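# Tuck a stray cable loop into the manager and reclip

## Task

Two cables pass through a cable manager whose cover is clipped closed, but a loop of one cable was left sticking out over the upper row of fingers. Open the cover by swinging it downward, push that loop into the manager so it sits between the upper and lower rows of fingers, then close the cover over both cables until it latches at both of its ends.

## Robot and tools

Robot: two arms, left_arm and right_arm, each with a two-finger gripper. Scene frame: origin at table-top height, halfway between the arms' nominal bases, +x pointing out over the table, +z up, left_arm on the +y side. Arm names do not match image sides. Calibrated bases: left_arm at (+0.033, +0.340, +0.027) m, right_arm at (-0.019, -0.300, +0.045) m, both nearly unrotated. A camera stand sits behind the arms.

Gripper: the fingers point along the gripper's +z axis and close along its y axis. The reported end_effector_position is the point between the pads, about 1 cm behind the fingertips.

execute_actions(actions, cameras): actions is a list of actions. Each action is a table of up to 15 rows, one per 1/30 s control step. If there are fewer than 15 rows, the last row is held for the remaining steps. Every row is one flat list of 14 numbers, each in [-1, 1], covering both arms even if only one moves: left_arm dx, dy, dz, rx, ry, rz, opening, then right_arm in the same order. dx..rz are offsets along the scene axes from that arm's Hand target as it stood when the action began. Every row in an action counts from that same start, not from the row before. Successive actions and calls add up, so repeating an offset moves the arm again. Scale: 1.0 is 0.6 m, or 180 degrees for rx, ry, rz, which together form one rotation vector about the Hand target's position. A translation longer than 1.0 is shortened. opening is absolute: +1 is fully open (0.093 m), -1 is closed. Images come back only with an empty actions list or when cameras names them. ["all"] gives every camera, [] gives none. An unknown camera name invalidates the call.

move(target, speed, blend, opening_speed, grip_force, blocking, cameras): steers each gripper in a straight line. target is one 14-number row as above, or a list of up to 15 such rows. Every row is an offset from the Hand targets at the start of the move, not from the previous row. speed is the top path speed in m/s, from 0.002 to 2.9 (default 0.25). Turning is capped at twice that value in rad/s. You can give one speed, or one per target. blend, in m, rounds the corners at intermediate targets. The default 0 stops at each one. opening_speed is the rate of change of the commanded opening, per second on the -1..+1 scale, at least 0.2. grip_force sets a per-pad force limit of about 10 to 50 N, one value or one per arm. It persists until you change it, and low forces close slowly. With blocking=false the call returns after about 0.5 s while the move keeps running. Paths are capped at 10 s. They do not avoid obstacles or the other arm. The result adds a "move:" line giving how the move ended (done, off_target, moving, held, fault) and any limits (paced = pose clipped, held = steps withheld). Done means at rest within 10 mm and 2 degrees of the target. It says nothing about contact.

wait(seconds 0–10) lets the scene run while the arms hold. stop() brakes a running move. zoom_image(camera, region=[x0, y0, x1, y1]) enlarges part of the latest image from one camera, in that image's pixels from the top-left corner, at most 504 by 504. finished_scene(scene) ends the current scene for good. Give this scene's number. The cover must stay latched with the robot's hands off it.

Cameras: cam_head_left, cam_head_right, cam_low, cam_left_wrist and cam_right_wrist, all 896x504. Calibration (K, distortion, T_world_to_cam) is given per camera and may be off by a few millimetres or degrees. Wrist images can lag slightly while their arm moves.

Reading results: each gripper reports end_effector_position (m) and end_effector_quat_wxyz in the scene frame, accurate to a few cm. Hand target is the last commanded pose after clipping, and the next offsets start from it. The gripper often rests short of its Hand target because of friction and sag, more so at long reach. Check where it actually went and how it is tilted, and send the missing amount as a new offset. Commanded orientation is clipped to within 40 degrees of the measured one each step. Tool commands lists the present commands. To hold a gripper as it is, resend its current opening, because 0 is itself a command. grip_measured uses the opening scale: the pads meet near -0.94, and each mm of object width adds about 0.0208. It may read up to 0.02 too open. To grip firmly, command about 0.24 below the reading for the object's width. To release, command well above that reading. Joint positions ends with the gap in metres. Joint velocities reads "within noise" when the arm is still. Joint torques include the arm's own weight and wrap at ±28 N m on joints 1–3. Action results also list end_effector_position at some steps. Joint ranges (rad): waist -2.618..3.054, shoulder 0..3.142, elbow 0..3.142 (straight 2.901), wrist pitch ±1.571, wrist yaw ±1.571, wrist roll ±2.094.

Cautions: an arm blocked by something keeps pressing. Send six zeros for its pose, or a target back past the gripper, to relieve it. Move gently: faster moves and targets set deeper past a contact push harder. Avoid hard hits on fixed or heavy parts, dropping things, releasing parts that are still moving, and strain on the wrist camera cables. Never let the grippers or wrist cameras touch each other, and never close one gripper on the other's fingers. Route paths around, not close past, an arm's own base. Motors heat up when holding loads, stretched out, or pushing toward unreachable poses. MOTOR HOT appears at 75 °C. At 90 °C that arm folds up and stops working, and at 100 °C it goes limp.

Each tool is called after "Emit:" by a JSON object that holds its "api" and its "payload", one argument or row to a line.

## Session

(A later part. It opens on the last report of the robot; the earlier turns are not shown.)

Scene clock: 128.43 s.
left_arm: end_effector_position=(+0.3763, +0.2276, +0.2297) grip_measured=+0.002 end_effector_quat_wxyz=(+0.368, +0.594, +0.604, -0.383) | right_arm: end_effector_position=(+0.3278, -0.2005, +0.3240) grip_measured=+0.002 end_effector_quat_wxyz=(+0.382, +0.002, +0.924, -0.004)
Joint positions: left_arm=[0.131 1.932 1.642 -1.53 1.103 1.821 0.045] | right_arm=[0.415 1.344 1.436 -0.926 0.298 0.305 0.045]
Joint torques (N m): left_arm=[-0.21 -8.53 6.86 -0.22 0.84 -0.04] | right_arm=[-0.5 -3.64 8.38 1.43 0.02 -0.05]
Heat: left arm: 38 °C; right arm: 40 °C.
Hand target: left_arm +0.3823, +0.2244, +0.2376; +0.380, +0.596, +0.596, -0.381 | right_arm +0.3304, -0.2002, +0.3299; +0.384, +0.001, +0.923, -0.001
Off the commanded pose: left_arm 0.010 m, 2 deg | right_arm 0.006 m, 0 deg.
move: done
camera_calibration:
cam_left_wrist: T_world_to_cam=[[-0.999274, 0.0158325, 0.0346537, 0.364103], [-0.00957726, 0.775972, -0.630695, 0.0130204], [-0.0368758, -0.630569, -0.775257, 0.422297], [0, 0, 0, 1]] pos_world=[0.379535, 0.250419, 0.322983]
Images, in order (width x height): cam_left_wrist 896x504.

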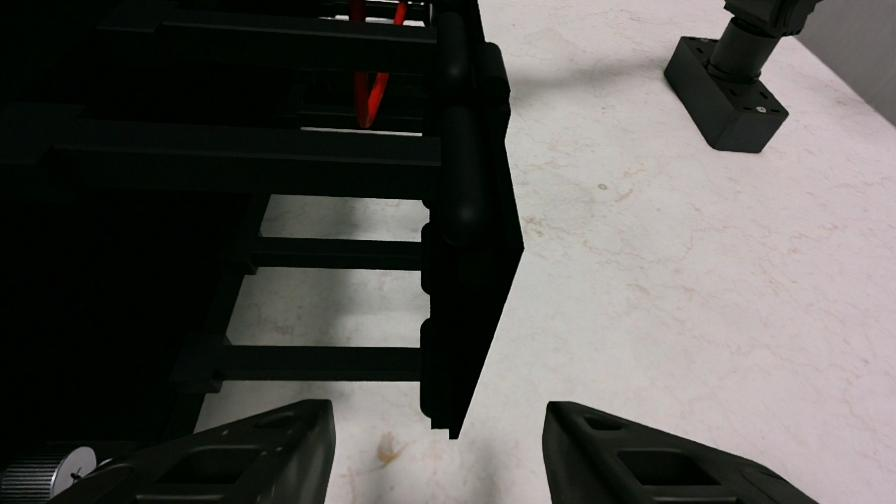

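Emit:
{"api": "move", "payload": {
  "target": [-0.01,-0.03,0.004,0,0,0,0,0,0,0,0,0,0,0],
  "cameras": ["cam_left_wrist","cam_head_left","cam_low"],
  "speed": 0.1
}}

Emit:
{"api": "zoom_image", "payload": {
  "camera": "cam_left_wrist",
  "region": [250, 150, 650, 504]
}}

Scene clock: 135.73 s.
left_arm: end_effector_position=(+0.3795, +0.2092, +0.2239) grip_measured=+0.002 end_effector_quat_wxyz=(+0.357, +0.589, +0.609, -0.393) | right_arm: end_effector_position=(+0.3278, -0.2005, +0.3240) grip_measured=+0.002 end_effector_quat_wxyz=(+0.382, +0.002, +0.924, -0.004)
Joint positions: left_arm=[0.077 1.932 1.622 -1.444 1.111 1.71 0.045] | right_arm=[0.415 1.344 1.436 -0.926 0.298 0.305 0.045]
Joint torques (N m): left_arm=[0.01 -13.64 3.73 0.08 0.85 -0.04] | right_arm=[-0.61 -3.62 8.35 1.43 0.06 -0.09]
Heat: left arm: 37 °C; right arm: 41 °C.
Hand target: left_arm +0.3764, +0.2065, +0.2400; +0.380, +0.596, +0.596, -0.381 | right_arm +0.3304, -0.2002, +0.3299; +0.384, +0.001, +0.923, -0.001
Off the commanded pose: left_arm 0.017 m, 3 deg | right_arm 0.006 m, 0 deg.
move: off_target (left_arm)
camera_calibration:
cam_left_wrist: T_world_to_cam=[[-0.99757, 0.0195358, 0.0668823, 0.359158], [-0.0270644, 0.775879, -0.630301, 0.0301912], [-0.064206, -0.63058, -0.773464, 0.416377], [0, 0, 0, 1]] pos_world=[0.385836, 0.232118, 0.317061]
Images, in order (width x height): cam_head_left 896x504, cam_low 896x504, cam_left_wrist 896x504.

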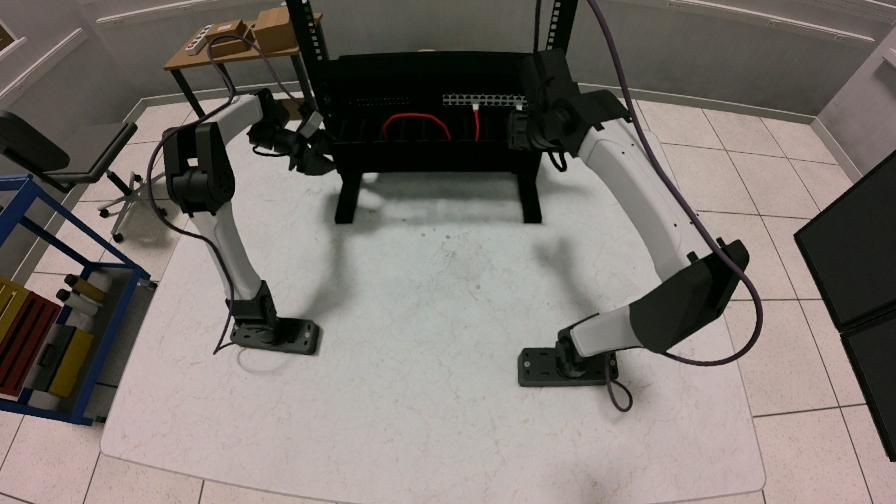

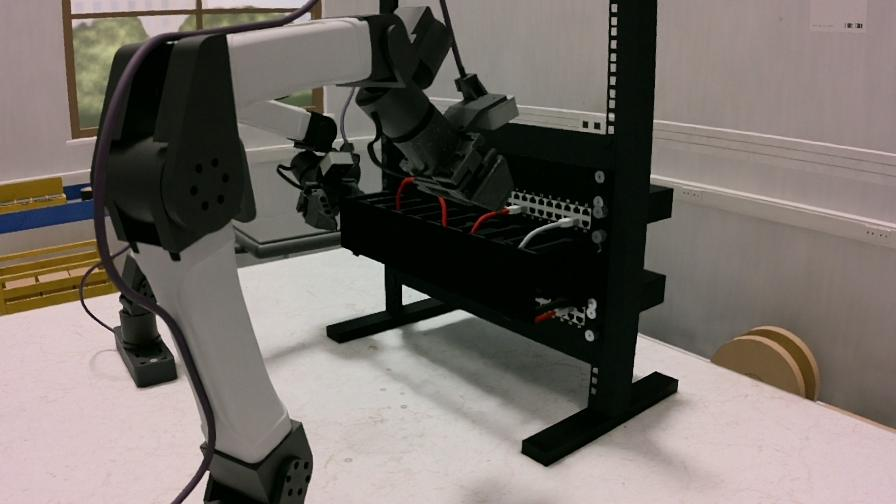

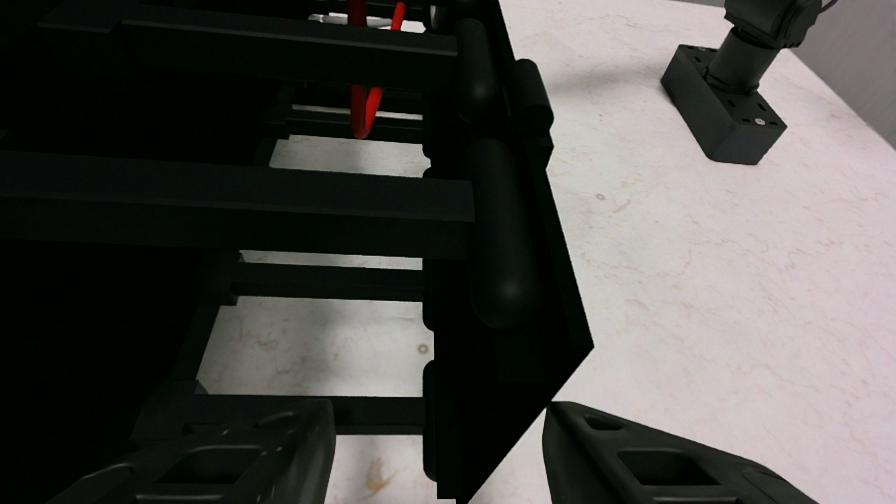

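Scaled by 1.260.

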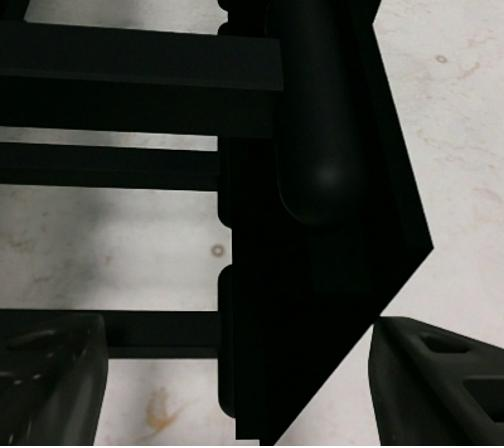

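Emit:
{"api": "move", "payload": {
  "target": [
    [-0.01,0.035,-0.01,0,0,0,0.3,0,0,0,0,0,0,0],
    [-0.035,0.035,-0.006,0,0,0,0.3,0,0,0,0,0,0,0]
  ],
  "cameras": ["cam_left_wrist"],
  "speed": 0.1
}}

Scene clock: 143.07 s.
left_arm: end_effector_position=(+0.3609, +0.2270, +0.2248) grip_measured=+0.298 end_effector_quat_wxyz=(+0.366, +0.589, +0.605, -0.392) | right_arm: end_effector_position=(+0.3278, -0.2005, +0.3240) grip_measured=+0.002 end_effector_quat_wxyz=(+0.382, +0.002, +0.924, -0.004)
Joint positions: left_arm=[0.137 1.889 1.554 -1.521 1.111 1.84 0.06] | right_arm=[0.415 1.344 1.436 -0.926 0.298 0.305 0.045]
Joint torques (N m): left_arm=[0.68 -12.46 3.59 -0.34 0.68 0.14] | right_arm=[-0.64 -3.62 8.32 1.37 0.05 -0.07]
Motor temperatures (°C): left_arm=[24 38 37 30 24 23 29] | right_arm=[26 33 41 33 28 25 26]
Heat: left arm: 38 °C; right arm: 41 °C.
Hand target: left_arm +0.3553, +0.2274, +0.2364; +0.380, +0.596, +0.596, -0.381 | right_arm +0.3304, -0.2002, +0.3299; +0.384, +0.001, +0.923, -0.001
Off the commanded pose: left_arm 0.013 m, 2 deg | right_arm 0.006 m, 0 deg.
move: off_target (left_arm)
camera_calibration:
cam_left_wrist: T_world_to_cam=[[-0.998518, 0.0164784, 0.0518762, 0.344532], [-0.0205712, 0.768137, -0.639955, 0.0179736], [-0.0503935, -0.640074, -0.766659, 0.422674], [0, 0, 0, 1]] pos_world=[0.365691, 0.251059, 0.317676]
Images, in order (width x height): cam_left_wrist 896x504.

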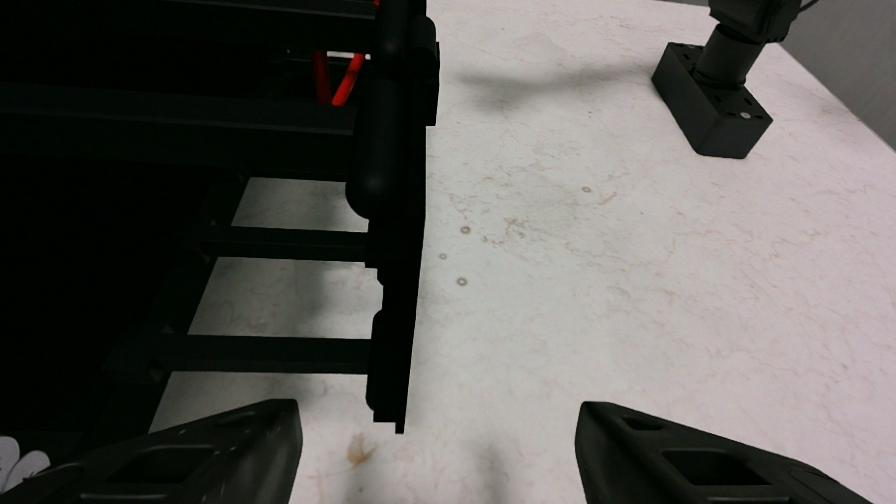

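Emit:
{"api": "move", "payload": {
  "target": [
    [0.022,0,0.006,0,0,0,0.3,0,0,0,0,0,0,0],
    [0.022,-0.038,0.006,0,0,0,0.3,0,0,0,0,0,0,0]
  ],
  "cameras": ["cam_left_wrist"],
  "speed": 0.1
}}

Scene clock: 148.37 s.
left_arm: end_effector_position=(+0.3706, +0.2061, +0.2275) grip_measured=+0.298 end_effector_quat_wxyz=(+0.360, +0.592, +0.606, -0.391) | right_arm: end_effector_position=(+0.3278, -0.2005, +0.3240) grip_measured=+0.002 end_effector_quat_wxyz=(+0.382, +0.002, +0.924, -0.004)
Joint positions: left_arm=[0.07 1.889 1.579 -1.426 1.114 1.7 0.06] | right_arm=[0.415 1.344 1.436 -0.926 0.298 0.305 0.045]
Joint torques (N m): left_arm=[0.36 -12.51 3.73 0.11 0.82 -0.06] | right_arm=[-0.53 -3.67 8.29 1.43 0.06 -0.12]
Heat: left arm: 40 °C; right arm: 41 °C.
Hand target: left_arm +0.3685, +0.2047, +0.2400; +0.380, +0.596, +0.596, -0.381 | right_arm +0.3304, -0.2002, +0.3299; +0.384, +0.001, +0.923, -0.001
Off the commanded pose: left_arm 0.013 m, 3 deg | right_arm 0.006 m, 0 deg.
move: off_target (left_arm)
camera_calibration:
cam_left_wrist: T_world_to_cam=[[-0.998092, 0.0219345, 0.0577173, 0.351955], [-0.0194674, 0.775305, -0.631287, 0.03212], [-0.0585955, -0.631206, -0.773399, 0.41467], [0, 0, 0, 1]] pos_world=[0.376207, 0.229119, 0.320668]
Images, in order (width x height): cam_left_wrist 896x504.

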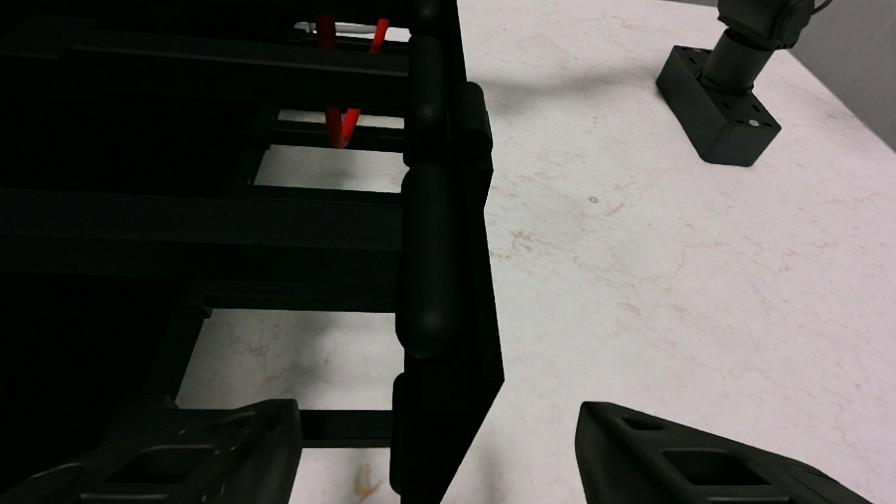

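Emit:
{"api": "move", "payload": {
  "target": [
    [0.0,0,0,0,0,0,0.3,0.0,-0.25,0,0.087,-0.0866,0.496,0.3],
    [0.0,0,0,0,0,0,0.3,0.04,-0.19,-0.13,0.087,-0.0866,0.496,0.3]
  ],
  "cameras": ["cam_right_wrist","cam_head_left","cam_low"],
  "speed": 0.25
}}

Scene clock: 163.17 s.
left_arm: end_effector_position=(+0.3708, +0.2062, +0.2275) grip_measured=+0.298 end_effector_quat_wxyz=(+0.360, +0.591, +0.607, -0.391) | right_arm: end_effector_position=(+0.3551, -0.3155, +0.2554) grip_measured=+0.298 end_effector_quat_wxyz=(+0.436, -0.554, +0.659, +0.261)
Joint positions: left_arm=[0.07 1.889 1.579 -1.424 1.114 1.699 0.06] | right_arm=[-0.446 1.973 1.765 -1.563 -1.054 -1.958 0.06]
Joint torques (N m): left_arm=[0.28 -12.59 3.69 0.11 0.83 -0.05] | right_arm=[0.28 -7.99 5.01 -0.14 -0.69 -0.08]
Motor temperatures (°C): left_arm=[24 44 35 29 24 23 28] | right_arm=[26 33 41 32 28 24 26]
Heat: left arm: 44 °C; right arm: 41 °C.
Hand target: left_arm +0.3686, +0.2047, +0.2400; +0.380, +0.596, +0.596, -0.381 | right_arm +0.3545, -0.3141, +0.2520; +0.380, -0.597, +0.595, +0.381
Off the commanded pose: left_arm 0.013 m, 3 deg | right_arm 0.004 m, 17 deg.
joint sent to its limit (right arm) — joint 4 (wrist pitch), lower limit. The joint targets are off in orientation, not in position.
move: off_target (left_arm, right_arm)
camera_calibration:
cam_right_wrist: T_world_to_cam=[[0.957601, -0.257587, 0.129035, -0.452412], [-0.135826, -0.798637, -0.586285, -0.0131781], [0.254071, 0.5439, -0.799763, 0.366686], [0, 0, 0, 1]] pos_world=[0.338276, -0.3265, 0.343912]
Images, in order (width x height): cam_head_left 896x504, cam_low 896x504, cam_right_wrist 896x504.

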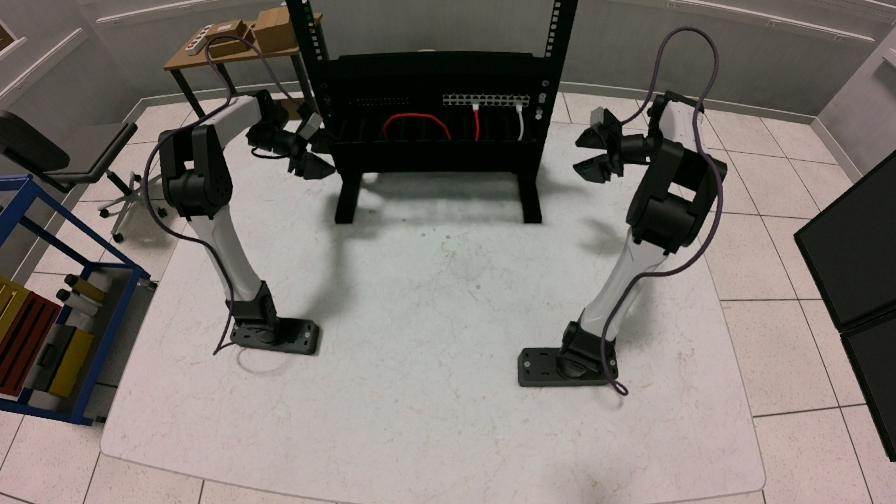

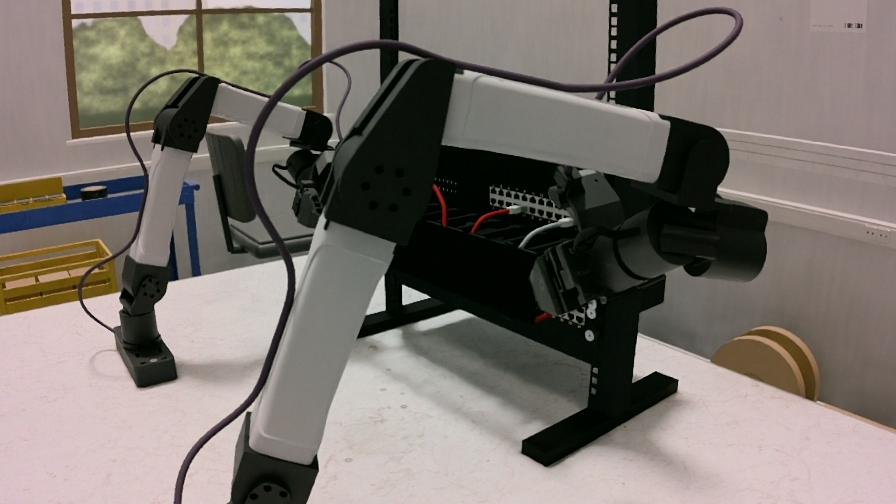

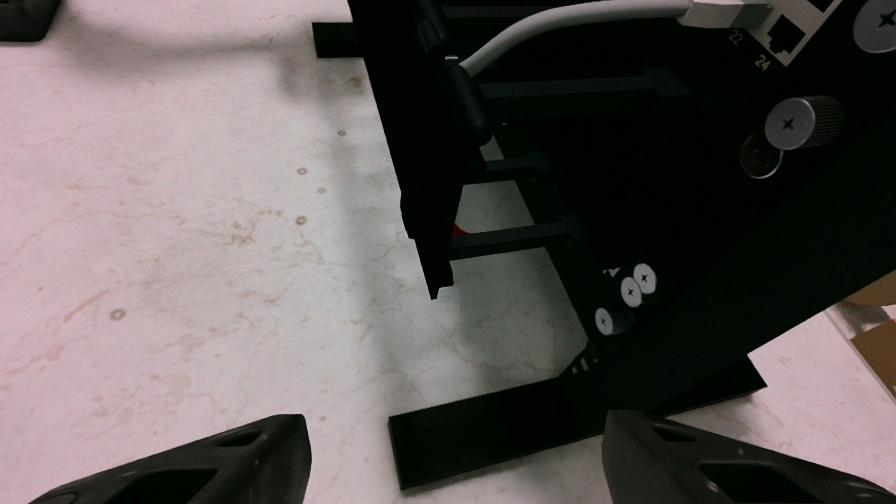

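Emit:
{"api": "move", "payload": {
  "target": [0.0,0,0,0,0,0,0.3,0.03,0.065,-0.02,0,0,0,0.3],
  "cameras": ["cam_right_wrist"],
  "speed": 0.1
}}

Scene clock: 175.87 s.
left_arm: end_effector_position=(+0.3708, +0.2062, +0.2275) grip_measured=+0.298 end_effector_quat_wxyz=(+0.360, +0.591, +0.607, -0.391) | right_arm: end_effector_position=(+0.3680, -0.2764, +0.2371) grip_measured=+0.298 end_effector_quat_wxyz=(+0.410, -0.576, +0.637, +0.307)
Joint positions: left_arm=[0.07 1.889 1.579 -1.424 1.114 1.699 0.06] | right_arm=[-0.33 2.059 1.808 -1.564 -1.06 -1.942 0.06]
Joint torques (N m): left_arm=[0.31 -12.53 3.71 0.12 0.83 -0.05] | right_arm=[0.24 -8.5 6.84 -0.2 -0.88 0.04]
Heat: left arm: 46 °C; right arm: 40 °C.
Hand target: left_arm +0.3686, +0.2047, +0.2400; +0.380, +0.596, +0.596, -0.381 | right_arm +0.3725, -0.2753, +0.2399; +0.380, -0.597, +0.595, +0.381
Off the commanded pose: left_arm 0.013 m, 3 deg | right_arm 0.005 m, 11 deg.
joint sent to its limit (right arm) — joint 4 (wrist pitch), lower limit. The joint targets are off in orientation, not in position.
move: off_target (left_arm, right_arm)
camera_calibration:
cam_right_wrist: T_world_to_cam=[[0.984965, -0.15681, 0.0724869, -0.421154], [-0.0823676, -0.795117, -0.600837, -0.0062238], [0.151853, 0.585833, -0.796078, 0.375872], [0, 0, 0, 1]] pos_world=[0.357232, -0.291188, 0.326013]
Images, in order (width x height): cam_right_wrist 896x504.

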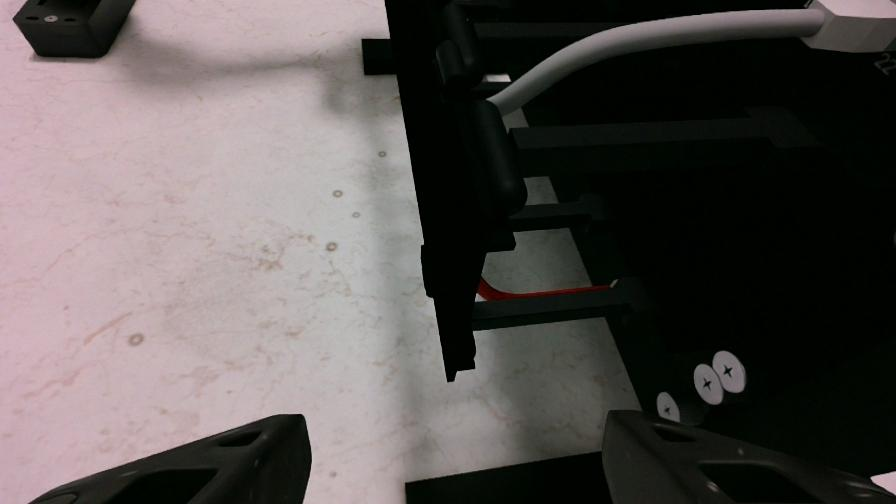

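Emit:
{"api": "move", "payload": {
  "target": [0.0,0,0,0,0,0,0.3,0.01,0.05,-0.004,0,0,0,0.3],
  "cameras": ["cam_right_wrist"],
  "speed": 0.1
}}

Scene clock: 180.63 s.
left_arm: end_effector_position=(+0.3708, +0.2062, +0.2275) grip_measured=+0.298 end_effector_quat_wxyz=(+0.360, +0.591, +0.607, -0.391) | right_arm: end_effector_position=(+0.3741, -0.2465, +0.2352) grip_measured=+0.298 end_effector_quat_wxyz=(-0.399, +0.585, -0.622, -0.334)
Joint positions: left_arm=[0.07 1.889 1.579 -1.424 1.114 1.699 0.06] | right_arm=[-0.251 2.095 1.845 -1.564 -1.079 -1.905 0.06]
Joint torques (N m): left_arm=[0.31 -12.51 3.74 0.11 0.81 -0.05] | right_arm=[0.28 -8.7 6.98 -0.2 -0.87 -0.01]
Heat: left arm: 47 °C; right arm: 40 °C.
Hand target: left_arm +0.3686, +0.2047, +0.2400; +0.380, +0.596, +0.596, -0.381 | right_arm +0.3785, -0.2451, +0.2376; -0.380, +0.597, -0.595, -0.381
Off the commanded pose: left_arm 0.013 m, 3 deg | right_arm 0.005 m, 7 deg.
joint sent to its limit (right arm) — joint 4 (wrist pitch), lower limit. The joint targets are off in orientation, not in position.
move: off_target (left_arm, right_arm)
camera_calibration:
cam_right_wrist: T_world_to_cam=[[0.993997, -0.100463, 0.0433262, -0.404835], [-0.0524905, -0.78536, -0.61681, 0.01192], [0.0959932, 0.610834, -0.785918, 0.380585], [0, 0, 0, 1]] pos_world=[0.366497, -0.263784, 0.324001]
Images, in order (width x height): cam_right_wrist 896x504.

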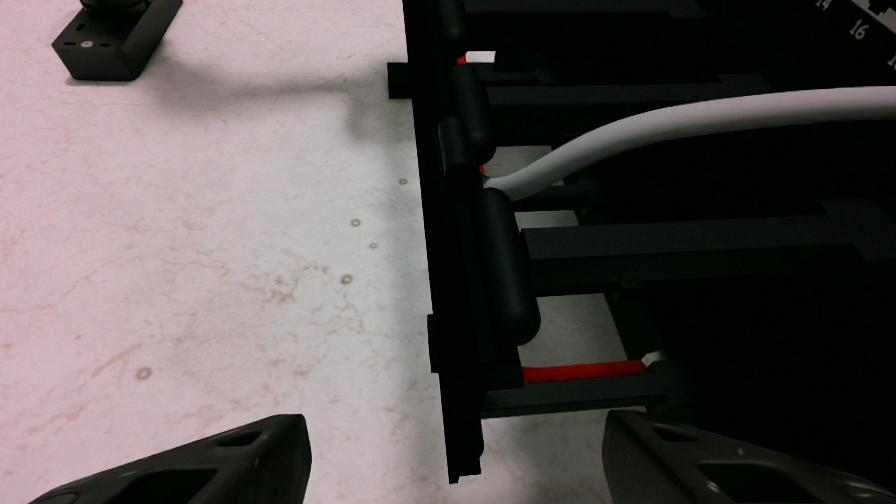

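Emit:
{"api": "move", "payload": {
  "target": [0.0,-0.006,0,0,0,0,0.3,0.0,0.022,-0.004,0,0,0,0.3],
  "cameras": ["cam_right_wrist","cam_left_wrist"],
  "speed": 0.1
}}

Scene clock: 185.20 s.
left_arm: end_effector_position=(+0.3720, +0.2048, +0.2251) grip_measured=+0.298 end_effector_quat_wxyz=(+0.359, +0.588, +0.610, -0.392) | right_arm: end_effector_position=(+0.3741, -0.2338, +0.2329) grip_measured=+0.298 end_effector_quat_wxyz=(-0.393, +0.589, -0.616, -0.346)
Joint positions: left_arm=[0.066 1.889 1.57 -1.402 1.114 1.675 0.06] | right_arm=[-0.219 2.108 1.85 -1.565 -1.085 -1.896 0.06]
Joint torques (N m): left_arm=[-0.2 -13.08 3.78 0.12 0.83 -0.06] | right_arm=[0.42 -8.95 7.1 -0.23 -0.83 0.02]
Heat: left arm: 47 °C; right arm: 41 °C.
Hand target: left_arm +0.3685, +0.2011, +0.2400; +0.380, +0.596, +0.596, -0.381 | right_arm +0.3784, -0.2320, +0.2352; -0.380, +0.597, -0.595, -0.381
Off the commanded pose: left_arm 0.016 m, 3 deg | right_arm 0.005 m, 5 deg.
joint sent to its limit (right arm) — joint 4 (wrist pitch), lower limit. The joint targets are off in orientation, not in position.
move: off_target (left_arm, right_arm)
camera_calibration:
cam_left_wrist: T_world_to_cam=[[-0.997762, 0.015244, 0.0650987, 0.352997], [-0.0292769, 0.775737, -0.630377, 0.0350413], [-0.060109, -0.630873, -0.773555, 0.412579], [0, 0, 0, 1]] pos_world=[0.378032, 0.227721, 0.318262]
cam_right_wrist: T_world_to_cam=[[0.996821, -0.0744022, 0.0285109, -0.395042], [-0.0405192, -0.781461, -0.622638, 0.0181886], [0.0686057, 0.619503, -0.781991, 0.382424], [0, 0, 0, 1]] pos_world=[0.368287, -0.252091, 0.32164]
Images, in order (width x height): cam_left_wrist 896x504, cam_right_wrist 896x504.

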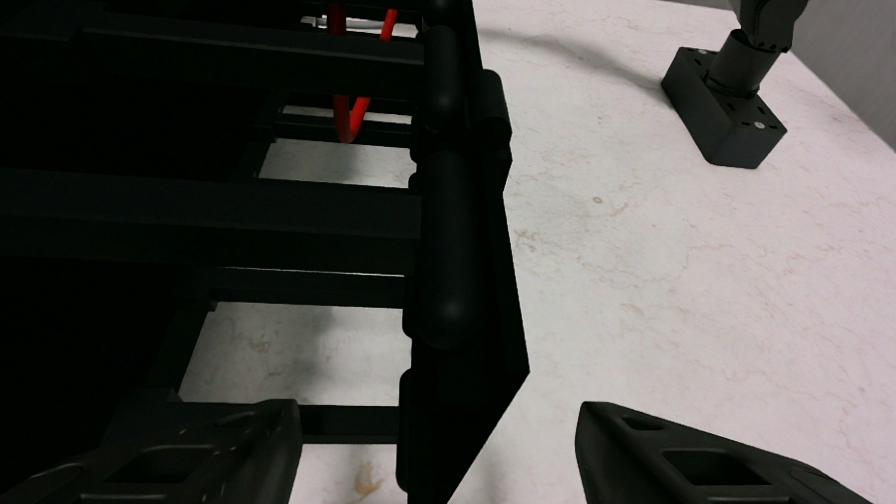

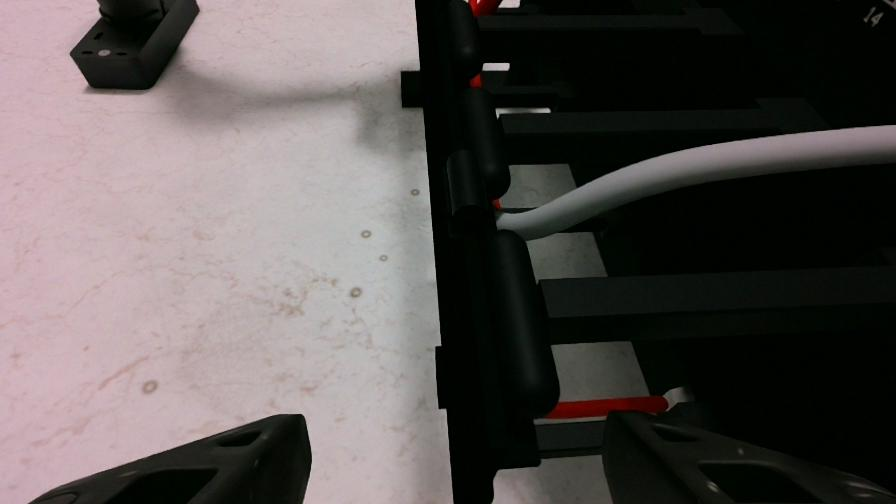

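Emit:
{"api": "move", "payload": {
  "target": [0.0,0,-0.012,0,0,0,-1,0.0,0,0,0,0,0,-1],
  "cameras": ["cam_right_wrist","cam_left_wrist"],
  "speed": 0.1,
  "grip_force": 25
}}

Scene clock: 193.73 s.
left_arm: end_effector_position=(+0.3700, +0.2053, +0.2192) grip_measured=-0.905 end_effector_quat_wxyz=(+0.361, +0.598, +0.603, -0.385) | right_arm: end_effector_position=(+0.3775, -0.2340, +0.2332) grip_measured=-0.940 end_effector_quat_wxyz=(-0.394, +0.581, -0.621, -0.349)
Joint positions: left_arm=[0.066 1.883 1.544 -1.381 1.106 1.701 0.002] | right_arm=[-0.219 2.114 1.857 -1.554 -1.094 -1.868 0]
Joint torques (N m): left_arm=[-0.24 -12.45 3.82 0.16 0.93 -0.31] | right_arm=[0.53 -9.52 6.56 -0.28 -0.77 -0.26]
Heat: left arm: 48 °C; right arm: 41 °C.
Hand target: left_arm +0.3686, +0.2011, +0.2329; +0.380, +0.596, +0.596, -0.381 | right_arm +0.3785, -0.2320, +0.2351; -0.380, +0.597, -0.595, -0.381
Off the commanded pose: left_arm 0.014 m, 2 deg | right_arm 0.003 m, 5 deg.
joint sent to its limit (right arm) — joint 4 (wrist pitch), lower limit. The joint targets are off in orientation, not in position.
grip_force (N): 25, 25
move: off_target (left_arm, right_arm)
camera_calibration:
cam_left_wrist: T_world_to_cam=[[-0.998744, 0.0273958, 0.041955, 0.354333], [-0.00486676, 0.780306, -0.625379, 0.0198496], [-0.0498704, -0.624797, -0.779193, 0.404429], [0, 0, 0, 1]] pos_world=[0.374154, 0.22749, 0.312676]
cam_right_wrist: T_world_to_cam=[[0.995835, -0.0897979, 0.015788, -0.398752], [-0.0599218, -0.775104, -0.628986, 0.0287109], [0.068719, 0.62542, -0.777256, 0.382788], [0, 0, 0, 1]] pos_world=[0.372507, -0.252956, 0.321879]
Images, in order (width x height): cam_left_wrist 896x504, cam_right_wrist 896x504.

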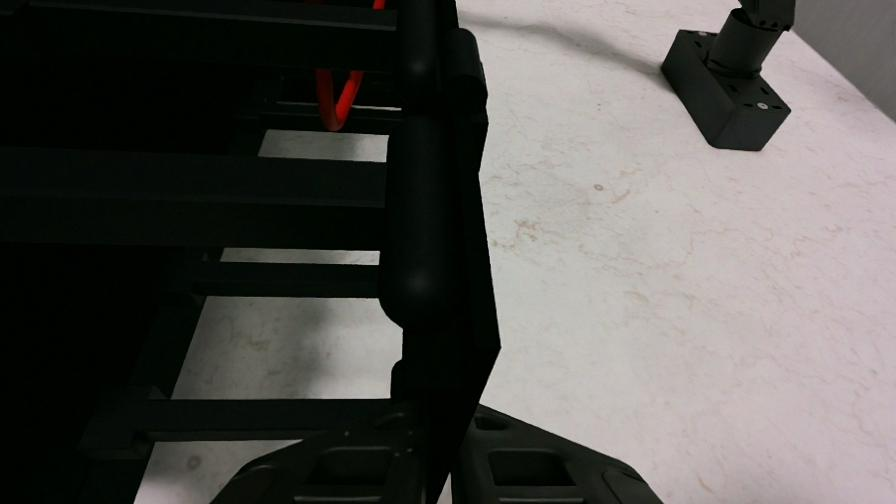

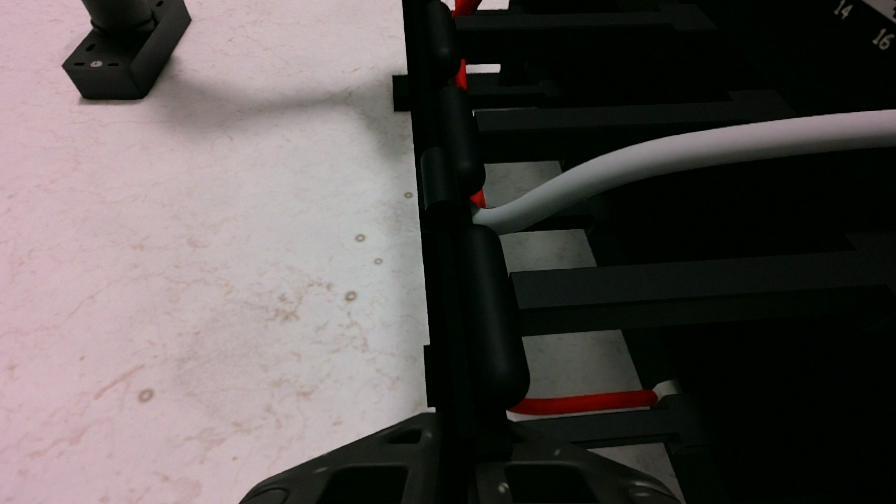

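Emit:
{"api": "move", "payload": {
  "target": [-0.02,0,-0.002,0,-0.06,0,-1,-0.02,0,-0.002,0,-0.06,0,-1],
  "cameras": ["cam_right_wrist","cam_left_wrist"],
  "speed": 0.05,
  "grip_force": 50
}}

Scene clock: 199.93 s.
left_arm: end_effector_position=(+0.3647, +0.2043, +0.2193) grip_measured=-0.969 end_effector_quat_wxyz=(+0.425, +0.636, +0.561, -0.316) | right_arm: end_effector_position=(+0.3681, -0.2341, +0.2318) grip_measured=-0.985 end_effector_quat_wxyz=(-0.425, +0.615, -0.574, -0.334)
Joint positions: left_arm=[0.066 1.736 1.36 -1.118 1.116 1.695 0] | right_arm=[-0.231 2.102 1.807 -1.579 -1.121 -2.059 0]
Joint torques (N m): left_arm=[0.05 -11.28 3.92 0.21 0.91 -0.22] | right_arm=[0.55 -12.36 3.41 0.05 -0.65 -0.24]
Motor temperatures (°C): left_arm=[24 48 34 29 24 23 29] | right_arm=[26 38 40 29 28 24 26]
Heat: left arm: 48 °C; right arm: 40 °C.
Hand target: left_arm +0.3565, +0.2011, +0.2316; +0.434, +0.629, +0.558, -0.323 | right_arm +0.3664, -0.2320, +0.2340; -0.434, +0.630, -0.557, -0.323
Off the commanded pose: left_arm 0.015 m, 2 deg | right_arm 0.003 m, 3 deg.
joint read past its limit (right arm) — joint 4 (wrist pitch), lower limit.
joint sent to its limit (right arm) — joint 6 (wrist roll), lower limit. The joint targets still meet the commanded pose.
move: off_target (left_arm, right_arm)
camera_calibration:
cam_left_wrist: T_world_to_cam=[[-0.983893, 0.0242622, -0.177104, 0.392382], [0.129171, 0.781364, -0.610562, -0.0317937], [0.123569, -0.623604, -0.771912, 0.338459], [0, 0, 0, 1]] pos_world=[0.348346, 0.226387, 0.311341]
cam_right_wrist: T_world_to_cam=[[0.99105, -0.028409, 0.130437, -0.399846], [0.0633277, -0.760103, -0.64671, -0.010567], [0.117518, 0.649182, -0.7515, 0.36396], [0, 0, 0, 1]] pos_world=[0.354164, -0.255668, 0.318837]
Images, in order (width x height): cam_left_wrist 896x504, cam_right_wrist 896x504.

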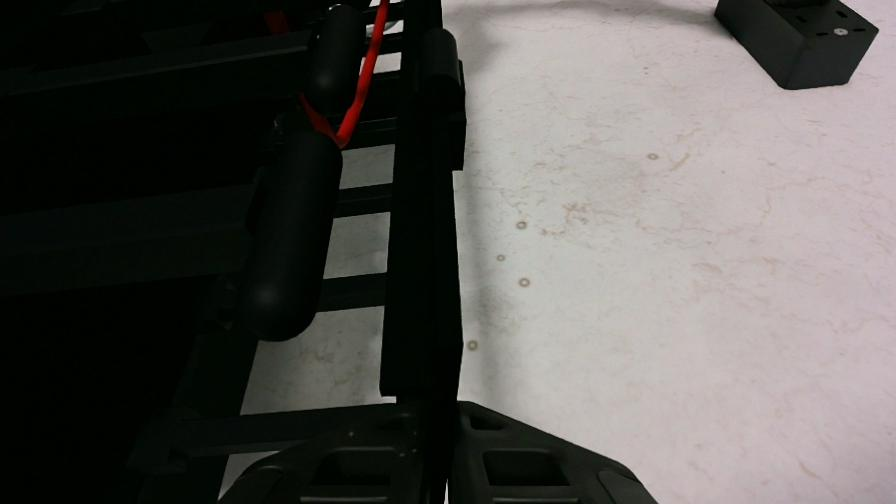

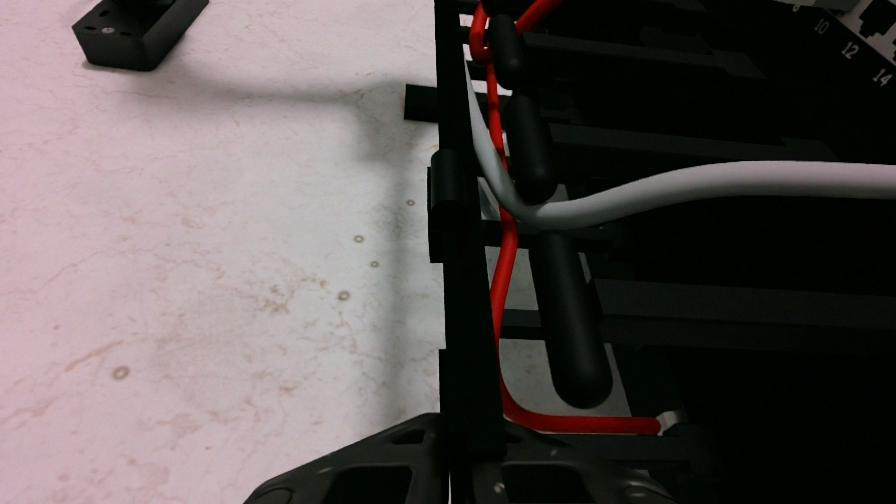

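Emit:
{"api": "move", "payload": {
  "target": [0.0,0,-0.01,0,0,0,-0.4,0.0,0,-0.002,0,0.0,0,-0.4],
  "cameras": ["cam_right_wrist","cam_left_wrist"],
  "speed": 0.05,
  "opening_speed": 0.4
}}

Scene clock: 209.60 s.
left_arm: end_effector_position=(+0.3612, +0.2035, +0.2153) grip_measured=-0.402 end_effector_quat_wxyz=(+0.422, +0.626, +0.568, -0.329) | right_arm: end_effector_position=(+0.3672, -0.2343, +0.2275) grip_measured=-0.402 end_effector_quat_wxyz=(-0.425, +0.619, -0.571, -0.331)
Joint positions: left_arm=[0.067 1.736 1.337 -1.114 1.128 1.68 0.026] | right_arm=[-0.231 2.102 1.793 -1.567 -1.116 -2.072 0.026]
Joint torques (N m): left_arm=[-0.05 -11.06 3.88 0.36 0.78 -0.06] | right_arm=[0.35 -12.36 4.25 -0.04 -0.74 -0.11]
Heat: left arm: 46 °C; right arm: 39 °C.
Hand target: left_arm +0.3565, +0.2010, +0.2257; +0.434, +0.629, +0.558, -0.323 | right_arm +0.3664, -0.2320, +0.2328; -0.434, +0.630, -0.557, -0.323
Off the commanded pose: left_arm 0.012 m, 2 deg | right_arm 0.006 m, 2 deg.
joint sent to its limit (right arm) — joint 6 (wrist roll), lower limit. The joint targets still meet the commanded pose.
move: off_target (left_arm)
camera_calibration:
cam_left_wrist: T_world_to_cam=[[-0.989103, 0.015482, -0.146412, 0.38528], [0.104696, 0.773143, -0.62553, -0.0193822], [0.103513, -0.634042, -0.766339, 0.343532], [0, 0, 0, 1]] pos_world=[0.34755, 0.226834, 0.307547]
cam_right_wrist: T_world_to_cam=[[0.990108, -0.0207137, 0.138769, -0.398111], [0.0740188, -0.763101, -0.642026, -0.019216], [0.119193, 0.645947, -0.75402, 0.360209], [0, 0, 0, 1]] pos_world=[0.352661, -0.255586, 0.314513]
Images, in order (width x height): cam_left_wrist 896x504, cam_right_wrist 896x504.

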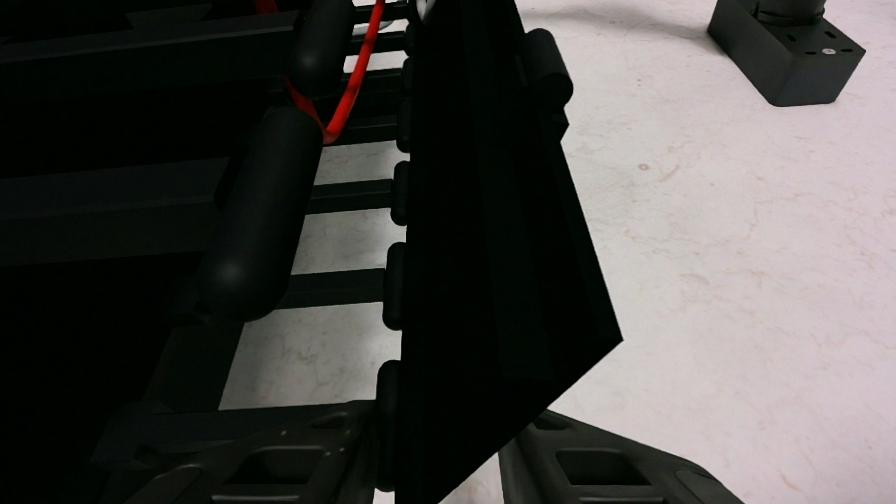

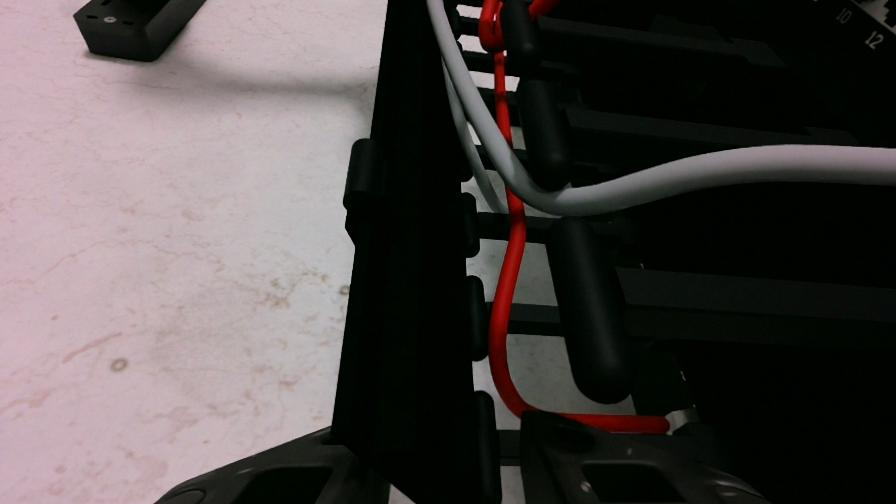

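Emit:
{"api": "move", "payload": {
  "target": [-0.04,0,-0.03,0,0,0,-0.2,-0.045,0,-0.02,0,0.0,0,-0.2],
  "cameras": ["cam_right_wrist","cam_left_wrist"],
  "speed": 0.05
}}

Scene clock: 212.57 s.
left_arm: end_effector_position=(+0.3387, +0.2016, +0.2034) grip_measured=-0.201 end_effector_quat_wxyz=(+0.430, +0.626, +0.562, -0.327) | right_arm: end_effector_position=(+0.3383, -0.2315, +0.2091) grip_measured=-0.201 end_effector_quat_wxyz=(-0.413, +0.619, -0.578, -0.335)
Joint positions: left_arm=[0.067 1.654 1.188 -1.032 1.14 1.68 0.036] | right_arm=[-0.237 2.007 1.587 -1.478 -1.094 -2.074 0.036]
Joint torques (N m): left_arm=[0.24 -9.72 3.37 0.32 0.66 0.01] | right_arm=[-0.49 -12.97 4.37 -0.08 -0.89 -0.09]
Heat: left arm: 46 °C; right arm: 40 °C.
Hand target: left_arm +0.3325, +0.2010, +0.2076; +0.434, +0.629, +0.558, -0.324 | right_arm +0.3395, -0.2320, +0.2207; -0.434, +0.630, -0.557, -0.323
Off the commanded pose: left_arm 0.008 m, 1 deg | right_arm 0.012 m, 4 deg.
joint sent to its limit (right arm) — joint 6 (wrist roll), lower limit. The joint targets still meet the commanded pose.
move: off_target (right_arm)
camera_calibration:
cam_left_wrist: T_world_to_cam=[[-0.986655, 0.014567, -0.162172, 0.363855], [0.115231, 0.76615, -0.632247, -0.0237301], [0.115038, -0.642497, -0.757604, 0.331502], [0, 0, 0, 1]] pos_world=[0.323599, 0.22587, 0.295151]
cam_right_wrist: T_world_to_cam=[[0.993249, -0.0174034, 0.114692, -0.362118], [0.0594051, -0.772902, -0.631738, -0.0261909], [0.09964, 0.634286, -0.76665, 0.354535], [0, 0, 0, 1]] pos_world=[0.325903, -0.251421, 0.29679]
Images, in order (width x height): cam_left_wrist 896x504, cam_right_wrist 896x504.

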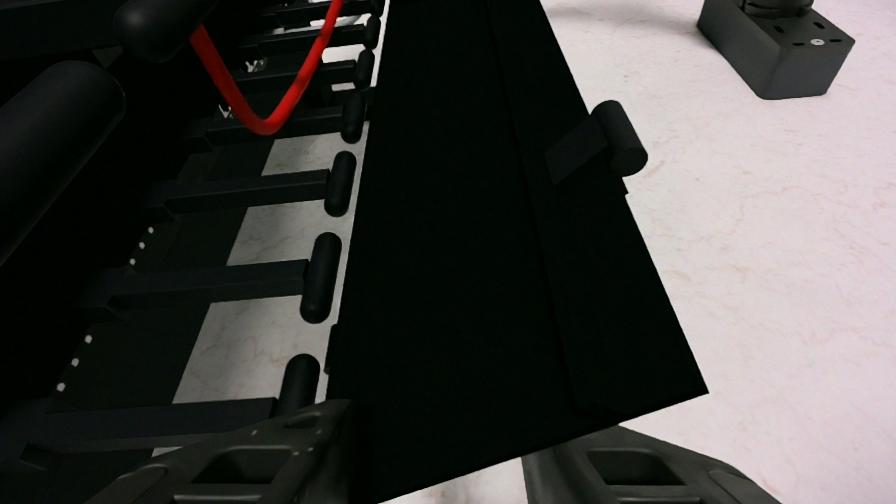

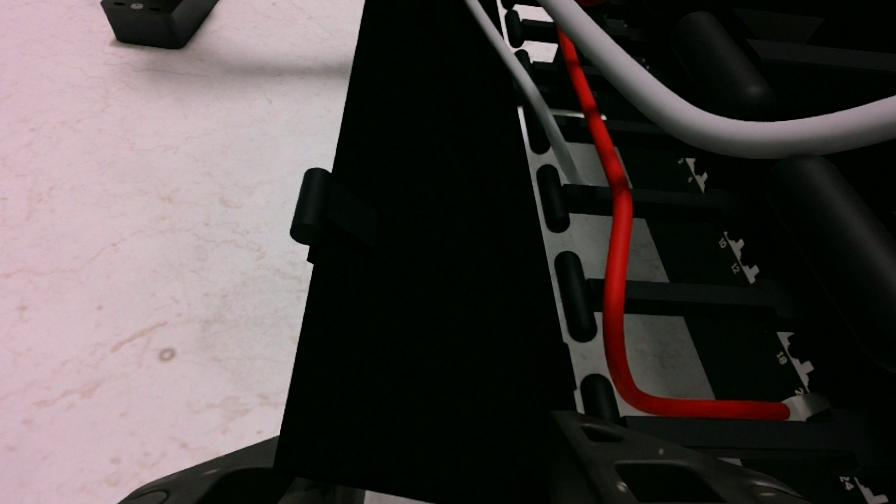

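Emit:
{"api": "move", "payload": {
  "target": [
    [-0.015,0,-0.045,0,0,0,0.1,-0.015,0,-0.05,0,0.0,0,0.1],
    [-0.015,0,-0.1,0,0,0,0.1,-0.015,0,-0.105,0,0.0,0,0.1]
  ],
  "cameras": ["cam_right_wrist","cam_left_wrist","cam_low"],
  "speed": 0.06
}}

Scene clock: 217.40 s.
left_arm: end_effector_position=(+0.3304, +0.2000, +0.1932) grip_measured=+0.099 end_effector_quat_wxyz=(+0.507, +0.617, +0.506, -0.325) | right_arm: end_effector_position=(+0.3311, -0.2298, +0.1849) grip_measured=+0.099 end_effector_quat_wxyz=(-0.461, +0.596, -0.567, -0.332)
Joint positions: left_arm=[0.093 1.622 1.01 -0.814 1.289 1.733 0.05] | right_arm=[-0.258 1.976 1.389 -1.287 -1.19 -2.082 0.05]
Joint torques (N m): left_arm=[-1.06 -3.04 1.74 0.27 -0.82 -0.17] | right_arm=[0.76 -6.87 2.81 0.46 0.27 0.01]
Heat: left arm: 45 °C; right arm: 41 °C.
Hand target: left_arm +0.3235, +0.2011, +0.1477; +0.434, +0.629, +0.558, -0.324 | right_arm +0.3304, -0.2320, +0.1576; -0.434, +0.630, -0.557, -0.323
Off the commanded pose: left_arm 0.046 m, 10 deg | right_arm 0.027 m, 5 deg.
joint sent to its limit (right arm) — joint 6 (wrist roll), lower limit. The joint targets still meet the commanded pose.
move: off_target (left_arm, right_arm)
camera_calibration:
cam_left_wrist: T_world_to_cam=[[-0.956945, -0.00859966, -0.290141, 0.373562], [0.209505, 0.671372, -0.710892, -0.0250965], [0.200906, -0.74107, -0.640665, 0.292497], [0, 0, 0, 1]] pos_world=[0.303972, 0.236823, 0.277938]
cam_right_wrist: T_world_to_cam=[[0.983594, -0.0762173, 0.163503, -0.371576], [0.0587688, -0.721532, -0.689883, -0.0169904], [0.170554, 0.688174, -0.705215, 0.313188], [0, 0, 0, 1]] pos_world=[0.313063, -0.256107, 0.269897]
Images, in order (width x height): cam_low 896x504, cam_left_wrist 896x504, cam_right_wrist 896x504.

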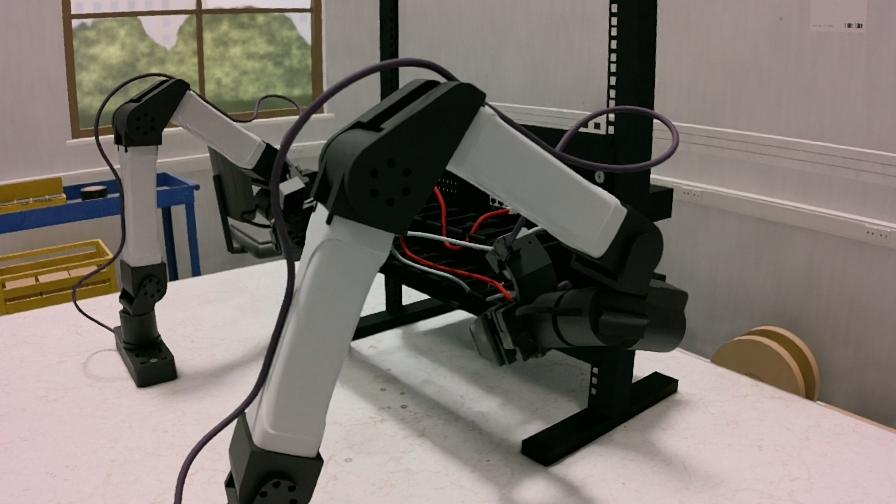

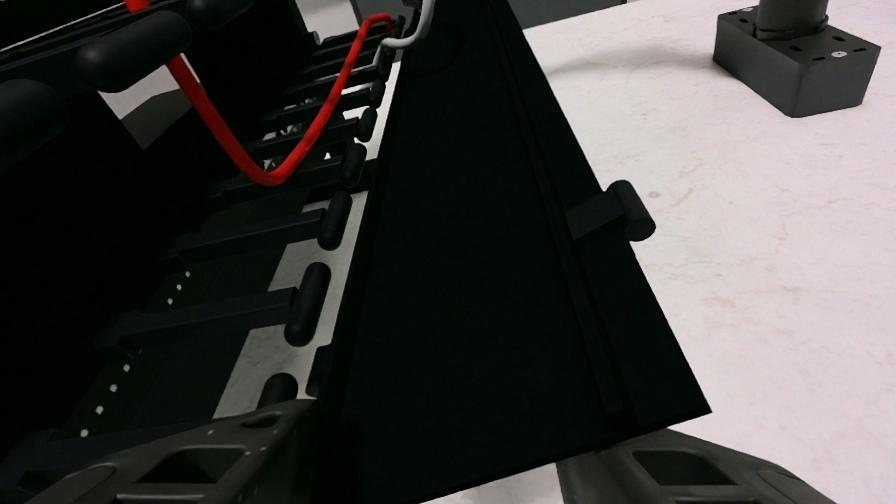

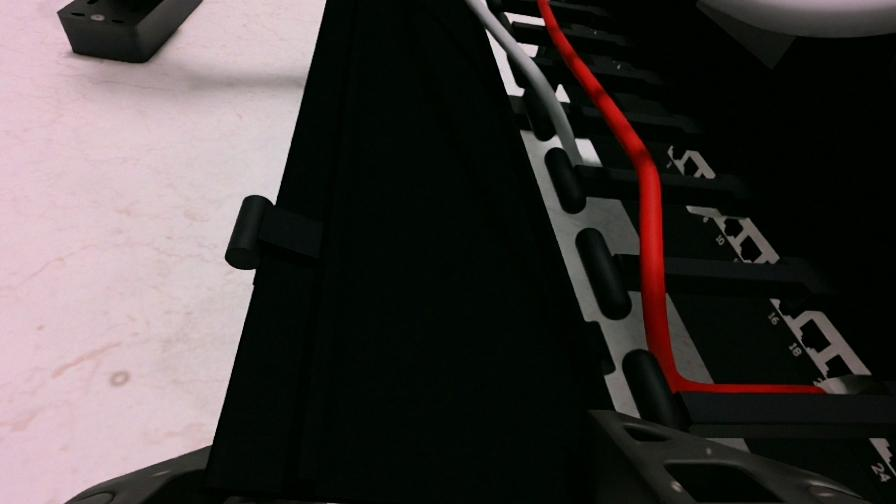

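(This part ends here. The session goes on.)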